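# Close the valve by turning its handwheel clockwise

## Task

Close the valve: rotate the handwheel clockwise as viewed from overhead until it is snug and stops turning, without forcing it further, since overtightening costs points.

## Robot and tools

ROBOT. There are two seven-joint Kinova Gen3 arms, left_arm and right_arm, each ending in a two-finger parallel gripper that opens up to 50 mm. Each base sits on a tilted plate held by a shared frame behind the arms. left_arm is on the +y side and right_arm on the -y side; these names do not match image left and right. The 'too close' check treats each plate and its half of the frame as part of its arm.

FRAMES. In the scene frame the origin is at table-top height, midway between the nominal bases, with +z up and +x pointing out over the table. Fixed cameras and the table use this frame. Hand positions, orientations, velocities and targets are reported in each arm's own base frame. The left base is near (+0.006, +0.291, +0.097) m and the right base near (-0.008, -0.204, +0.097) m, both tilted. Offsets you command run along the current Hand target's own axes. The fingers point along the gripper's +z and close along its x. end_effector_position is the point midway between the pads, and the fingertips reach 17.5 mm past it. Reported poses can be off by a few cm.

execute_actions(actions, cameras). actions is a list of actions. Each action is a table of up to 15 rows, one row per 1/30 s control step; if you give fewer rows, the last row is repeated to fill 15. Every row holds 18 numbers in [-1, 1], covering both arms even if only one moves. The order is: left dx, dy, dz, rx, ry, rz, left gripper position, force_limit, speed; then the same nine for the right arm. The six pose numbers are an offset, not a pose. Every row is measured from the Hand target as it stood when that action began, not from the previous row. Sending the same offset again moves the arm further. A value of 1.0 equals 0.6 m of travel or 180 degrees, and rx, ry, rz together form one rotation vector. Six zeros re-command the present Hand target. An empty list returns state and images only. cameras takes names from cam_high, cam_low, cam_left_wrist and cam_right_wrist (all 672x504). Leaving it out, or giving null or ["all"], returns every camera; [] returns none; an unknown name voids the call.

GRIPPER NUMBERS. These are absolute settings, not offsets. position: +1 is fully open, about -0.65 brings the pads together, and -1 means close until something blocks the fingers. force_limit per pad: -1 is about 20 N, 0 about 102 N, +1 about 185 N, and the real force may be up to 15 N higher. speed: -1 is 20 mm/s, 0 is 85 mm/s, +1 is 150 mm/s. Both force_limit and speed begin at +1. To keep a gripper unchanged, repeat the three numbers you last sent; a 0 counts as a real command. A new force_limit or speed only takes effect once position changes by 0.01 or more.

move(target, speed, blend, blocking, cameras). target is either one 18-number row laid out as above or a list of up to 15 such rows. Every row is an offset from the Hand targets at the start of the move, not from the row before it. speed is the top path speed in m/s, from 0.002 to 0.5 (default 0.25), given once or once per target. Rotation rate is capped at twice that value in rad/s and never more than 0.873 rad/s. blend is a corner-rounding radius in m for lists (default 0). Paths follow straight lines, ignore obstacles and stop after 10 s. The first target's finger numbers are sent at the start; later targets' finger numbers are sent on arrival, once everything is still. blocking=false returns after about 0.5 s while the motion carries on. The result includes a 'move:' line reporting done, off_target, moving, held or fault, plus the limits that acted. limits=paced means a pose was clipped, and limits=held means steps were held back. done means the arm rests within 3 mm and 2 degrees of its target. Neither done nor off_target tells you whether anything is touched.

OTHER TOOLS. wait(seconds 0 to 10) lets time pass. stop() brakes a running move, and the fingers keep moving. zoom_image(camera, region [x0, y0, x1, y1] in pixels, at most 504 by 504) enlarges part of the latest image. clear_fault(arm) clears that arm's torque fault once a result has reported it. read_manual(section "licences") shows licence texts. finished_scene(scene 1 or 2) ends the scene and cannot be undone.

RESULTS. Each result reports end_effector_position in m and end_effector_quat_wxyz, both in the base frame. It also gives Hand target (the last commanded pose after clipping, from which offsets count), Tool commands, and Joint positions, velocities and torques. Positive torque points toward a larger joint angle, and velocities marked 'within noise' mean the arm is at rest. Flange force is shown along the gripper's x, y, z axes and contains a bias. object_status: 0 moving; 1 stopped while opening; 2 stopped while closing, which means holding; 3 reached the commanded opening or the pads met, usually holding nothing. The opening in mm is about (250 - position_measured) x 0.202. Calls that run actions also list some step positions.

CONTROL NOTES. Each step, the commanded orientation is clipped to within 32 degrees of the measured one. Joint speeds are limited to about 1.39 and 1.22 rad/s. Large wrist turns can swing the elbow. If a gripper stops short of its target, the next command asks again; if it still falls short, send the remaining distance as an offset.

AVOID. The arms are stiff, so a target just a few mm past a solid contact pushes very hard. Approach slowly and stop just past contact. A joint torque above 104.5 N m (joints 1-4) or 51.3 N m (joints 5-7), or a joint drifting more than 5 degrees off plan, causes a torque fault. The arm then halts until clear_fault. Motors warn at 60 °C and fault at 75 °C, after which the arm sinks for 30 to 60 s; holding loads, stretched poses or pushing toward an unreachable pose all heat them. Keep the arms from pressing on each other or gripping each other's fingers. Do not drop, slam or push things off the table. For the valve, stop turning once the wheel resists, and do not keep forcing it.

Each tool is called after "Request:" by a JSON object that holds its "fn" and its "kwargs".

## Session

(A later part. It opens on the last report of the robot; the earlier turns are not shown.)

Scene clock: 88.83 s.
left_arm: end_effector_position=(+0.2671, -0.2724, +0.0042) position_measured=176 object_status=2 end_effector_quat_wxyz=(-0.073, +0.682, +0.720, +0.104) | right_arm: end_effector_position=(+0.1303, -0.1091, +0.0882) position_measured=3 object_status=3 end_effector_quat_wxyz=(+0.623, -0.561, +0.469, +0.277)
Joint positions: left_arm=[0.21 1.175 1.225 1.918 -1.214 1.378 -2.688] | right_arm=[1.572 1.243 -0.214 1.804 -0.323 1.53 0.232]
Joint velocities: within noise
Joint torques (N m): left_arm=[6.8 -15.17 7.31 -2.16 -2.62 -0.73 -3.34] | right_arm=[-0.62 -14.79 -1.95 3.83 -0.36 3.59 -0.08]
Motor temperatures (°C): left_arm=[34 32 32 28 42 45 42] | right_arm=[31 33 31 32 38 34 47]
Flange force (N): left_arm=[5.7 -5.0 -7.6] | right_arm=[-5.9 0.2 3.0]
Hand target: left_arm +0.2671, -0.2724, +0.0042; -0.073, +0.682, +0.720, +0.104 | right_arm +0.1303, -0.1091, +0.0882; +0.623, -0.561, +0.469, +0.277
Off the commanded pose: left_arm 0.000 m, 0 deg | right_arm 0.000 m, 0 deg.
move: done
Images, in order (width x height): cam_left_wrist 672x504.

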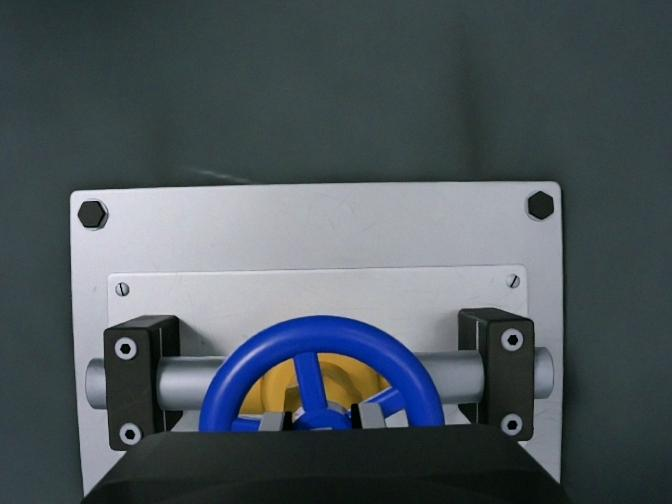

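Request:
{"fn": "move", "kwargs": {"target": [[0,0,0,0,0,0.025,-1,0.7,-0.3,0,0,0,0,0,0,1,1,1]], "cameras": ["cam_left_wrist"]}}

Scene clock: 89.63 s.
left_arm: end_effector_position=(+0.2671, -0.2724, +0.0042) position_measured=176 object_status=2 end_effector_quat_wxyz=(-0.077, +0.710, +0.692, +0.101) | right_arm: end_effector_position=(+0.1303, -0.1091, +0.0882) position_measured=3 object_status=3 end_effector_quat_wxyz=(+0.623, -0.561, +0.469, +0.277)
Joint positions: left_arm=[0.207 1.183 1.236 1.918 -1.22 1.389 -2.762] | right_arm=[1.572 1.243 -0.214 1.804 -0.323 1.53 0.232]
Joint velocities: within noise
Joint torques (N m): left_arm=[6.85 -15.23 7.15 -1.43 -2.45 -0.26 -3.73] | right_arm=[-0.71 -14.84 -1.95 3.86 -0.33 3.66 -0.09]
Motor temperatures (°C): left_arm=[34 32 32 28 42 45 42] | right_arm=[31 34 31 32 38 34 47]
Flange force (N): left_arm=[4.0 -5.5 -7.0] | right_arm=[-5.7 0.4 3.1]
Hand target: left_arm +0.2671, -0.2724, +0.0042; -0.077, +0.710, +0.692, +0.101 | right_arm +0.1303, -0.1091, +0.0882; +0.623, -0.561, +0.469, +0.277
Off the commanded pose: left_arm 0.000 m, 0 deg | right_arm 0.000 m, 0 deg.
move: done
Images, in order (width x height): cam_left_wrist 672x504.

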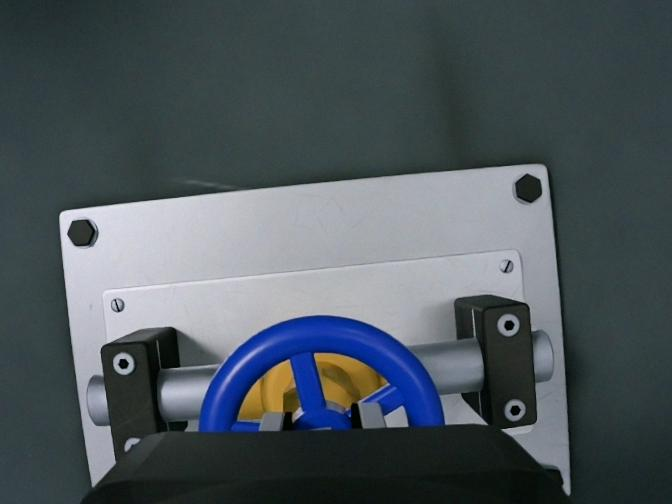

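Request:
{"fn": "move", "kwargs": {"target": [[0,0,0,0,0,0,0.1,0,-0.5,0,0,0,0,0,0,1,1,1],[0,0,-0.12,0,0,0,0.1,0,-0.5,0,0,0,0,0,0,1,1,1]], "speed": 0.2}}

Request:
{"fn": "finished_scene", "kwargs": {"scene": 2}}

Scene clock: 91.00 s.
left_arm: end_effector_position=(+0.2644, -0.2904, +0.0739) position_measured=138 object_status=3 end_effector_quat_wxyz=(-0.077, +0.710, +0.692, +0.101) | right_arm: end_effector_position=(+0.1303, -0.1091, +0.0882) position_measured=3 object_status=3 end_effector_quat_wxyz=(+0.623, -0.561, +0.469, +0.277)
Joint positions: left_arm=[0.217 1.076 1.334 1.832 -1.079 1.493 -2.833] | right_arm=[1.572 1.243 -0.214 1.804 -0.323 1.53 0.232]
Joint velocities: within noise
Joint torques (N m): left_arm=[4.09 -18.31 7.9 -5.21 -0.1 0.39 0.18] | right_arm=[-0.72 -14.8 -1.88 3.85 -0.4 3.59 -0.12]
Motor temperatures (°C): left_arm=[34 32 32 28 42 45 42] | right_arm=[31 34 31 32 38 34 47]
Flange force (N): left_arm=[0.1 -0.5 4.1] | right_arm=[-5.9 0.4 3.0]
Hand target: left_arm +0.2644, -0.2904, +0.0739; -0.077, +0.710, +0.692, +0.101 | right_arm +0.1303, -0.1091, +0.0882; +0.623, -0.561, +0.469, +0.277
Off the commanded pose: left_arm 0.000 m, 0 deg | right_arm 0.000 m, 0 deg.
move: done

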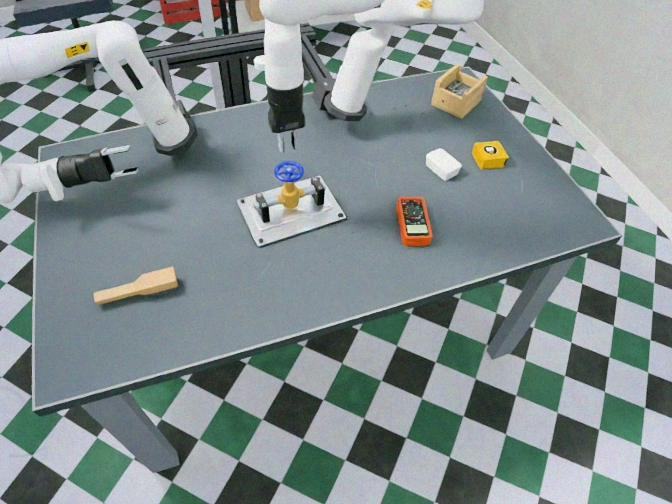

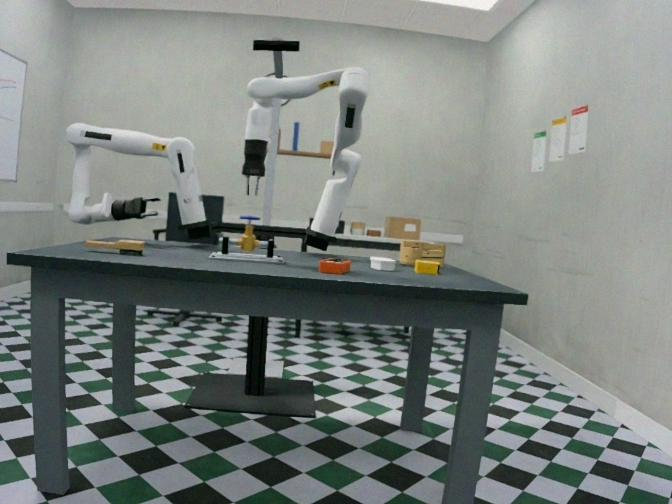

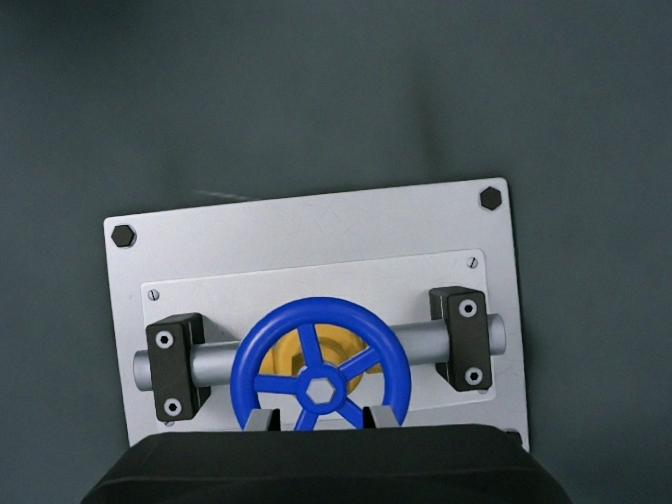

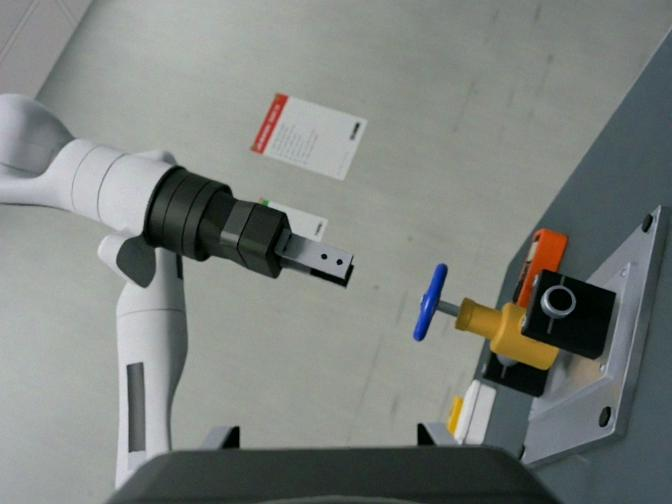

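The scene is finished: the task was done.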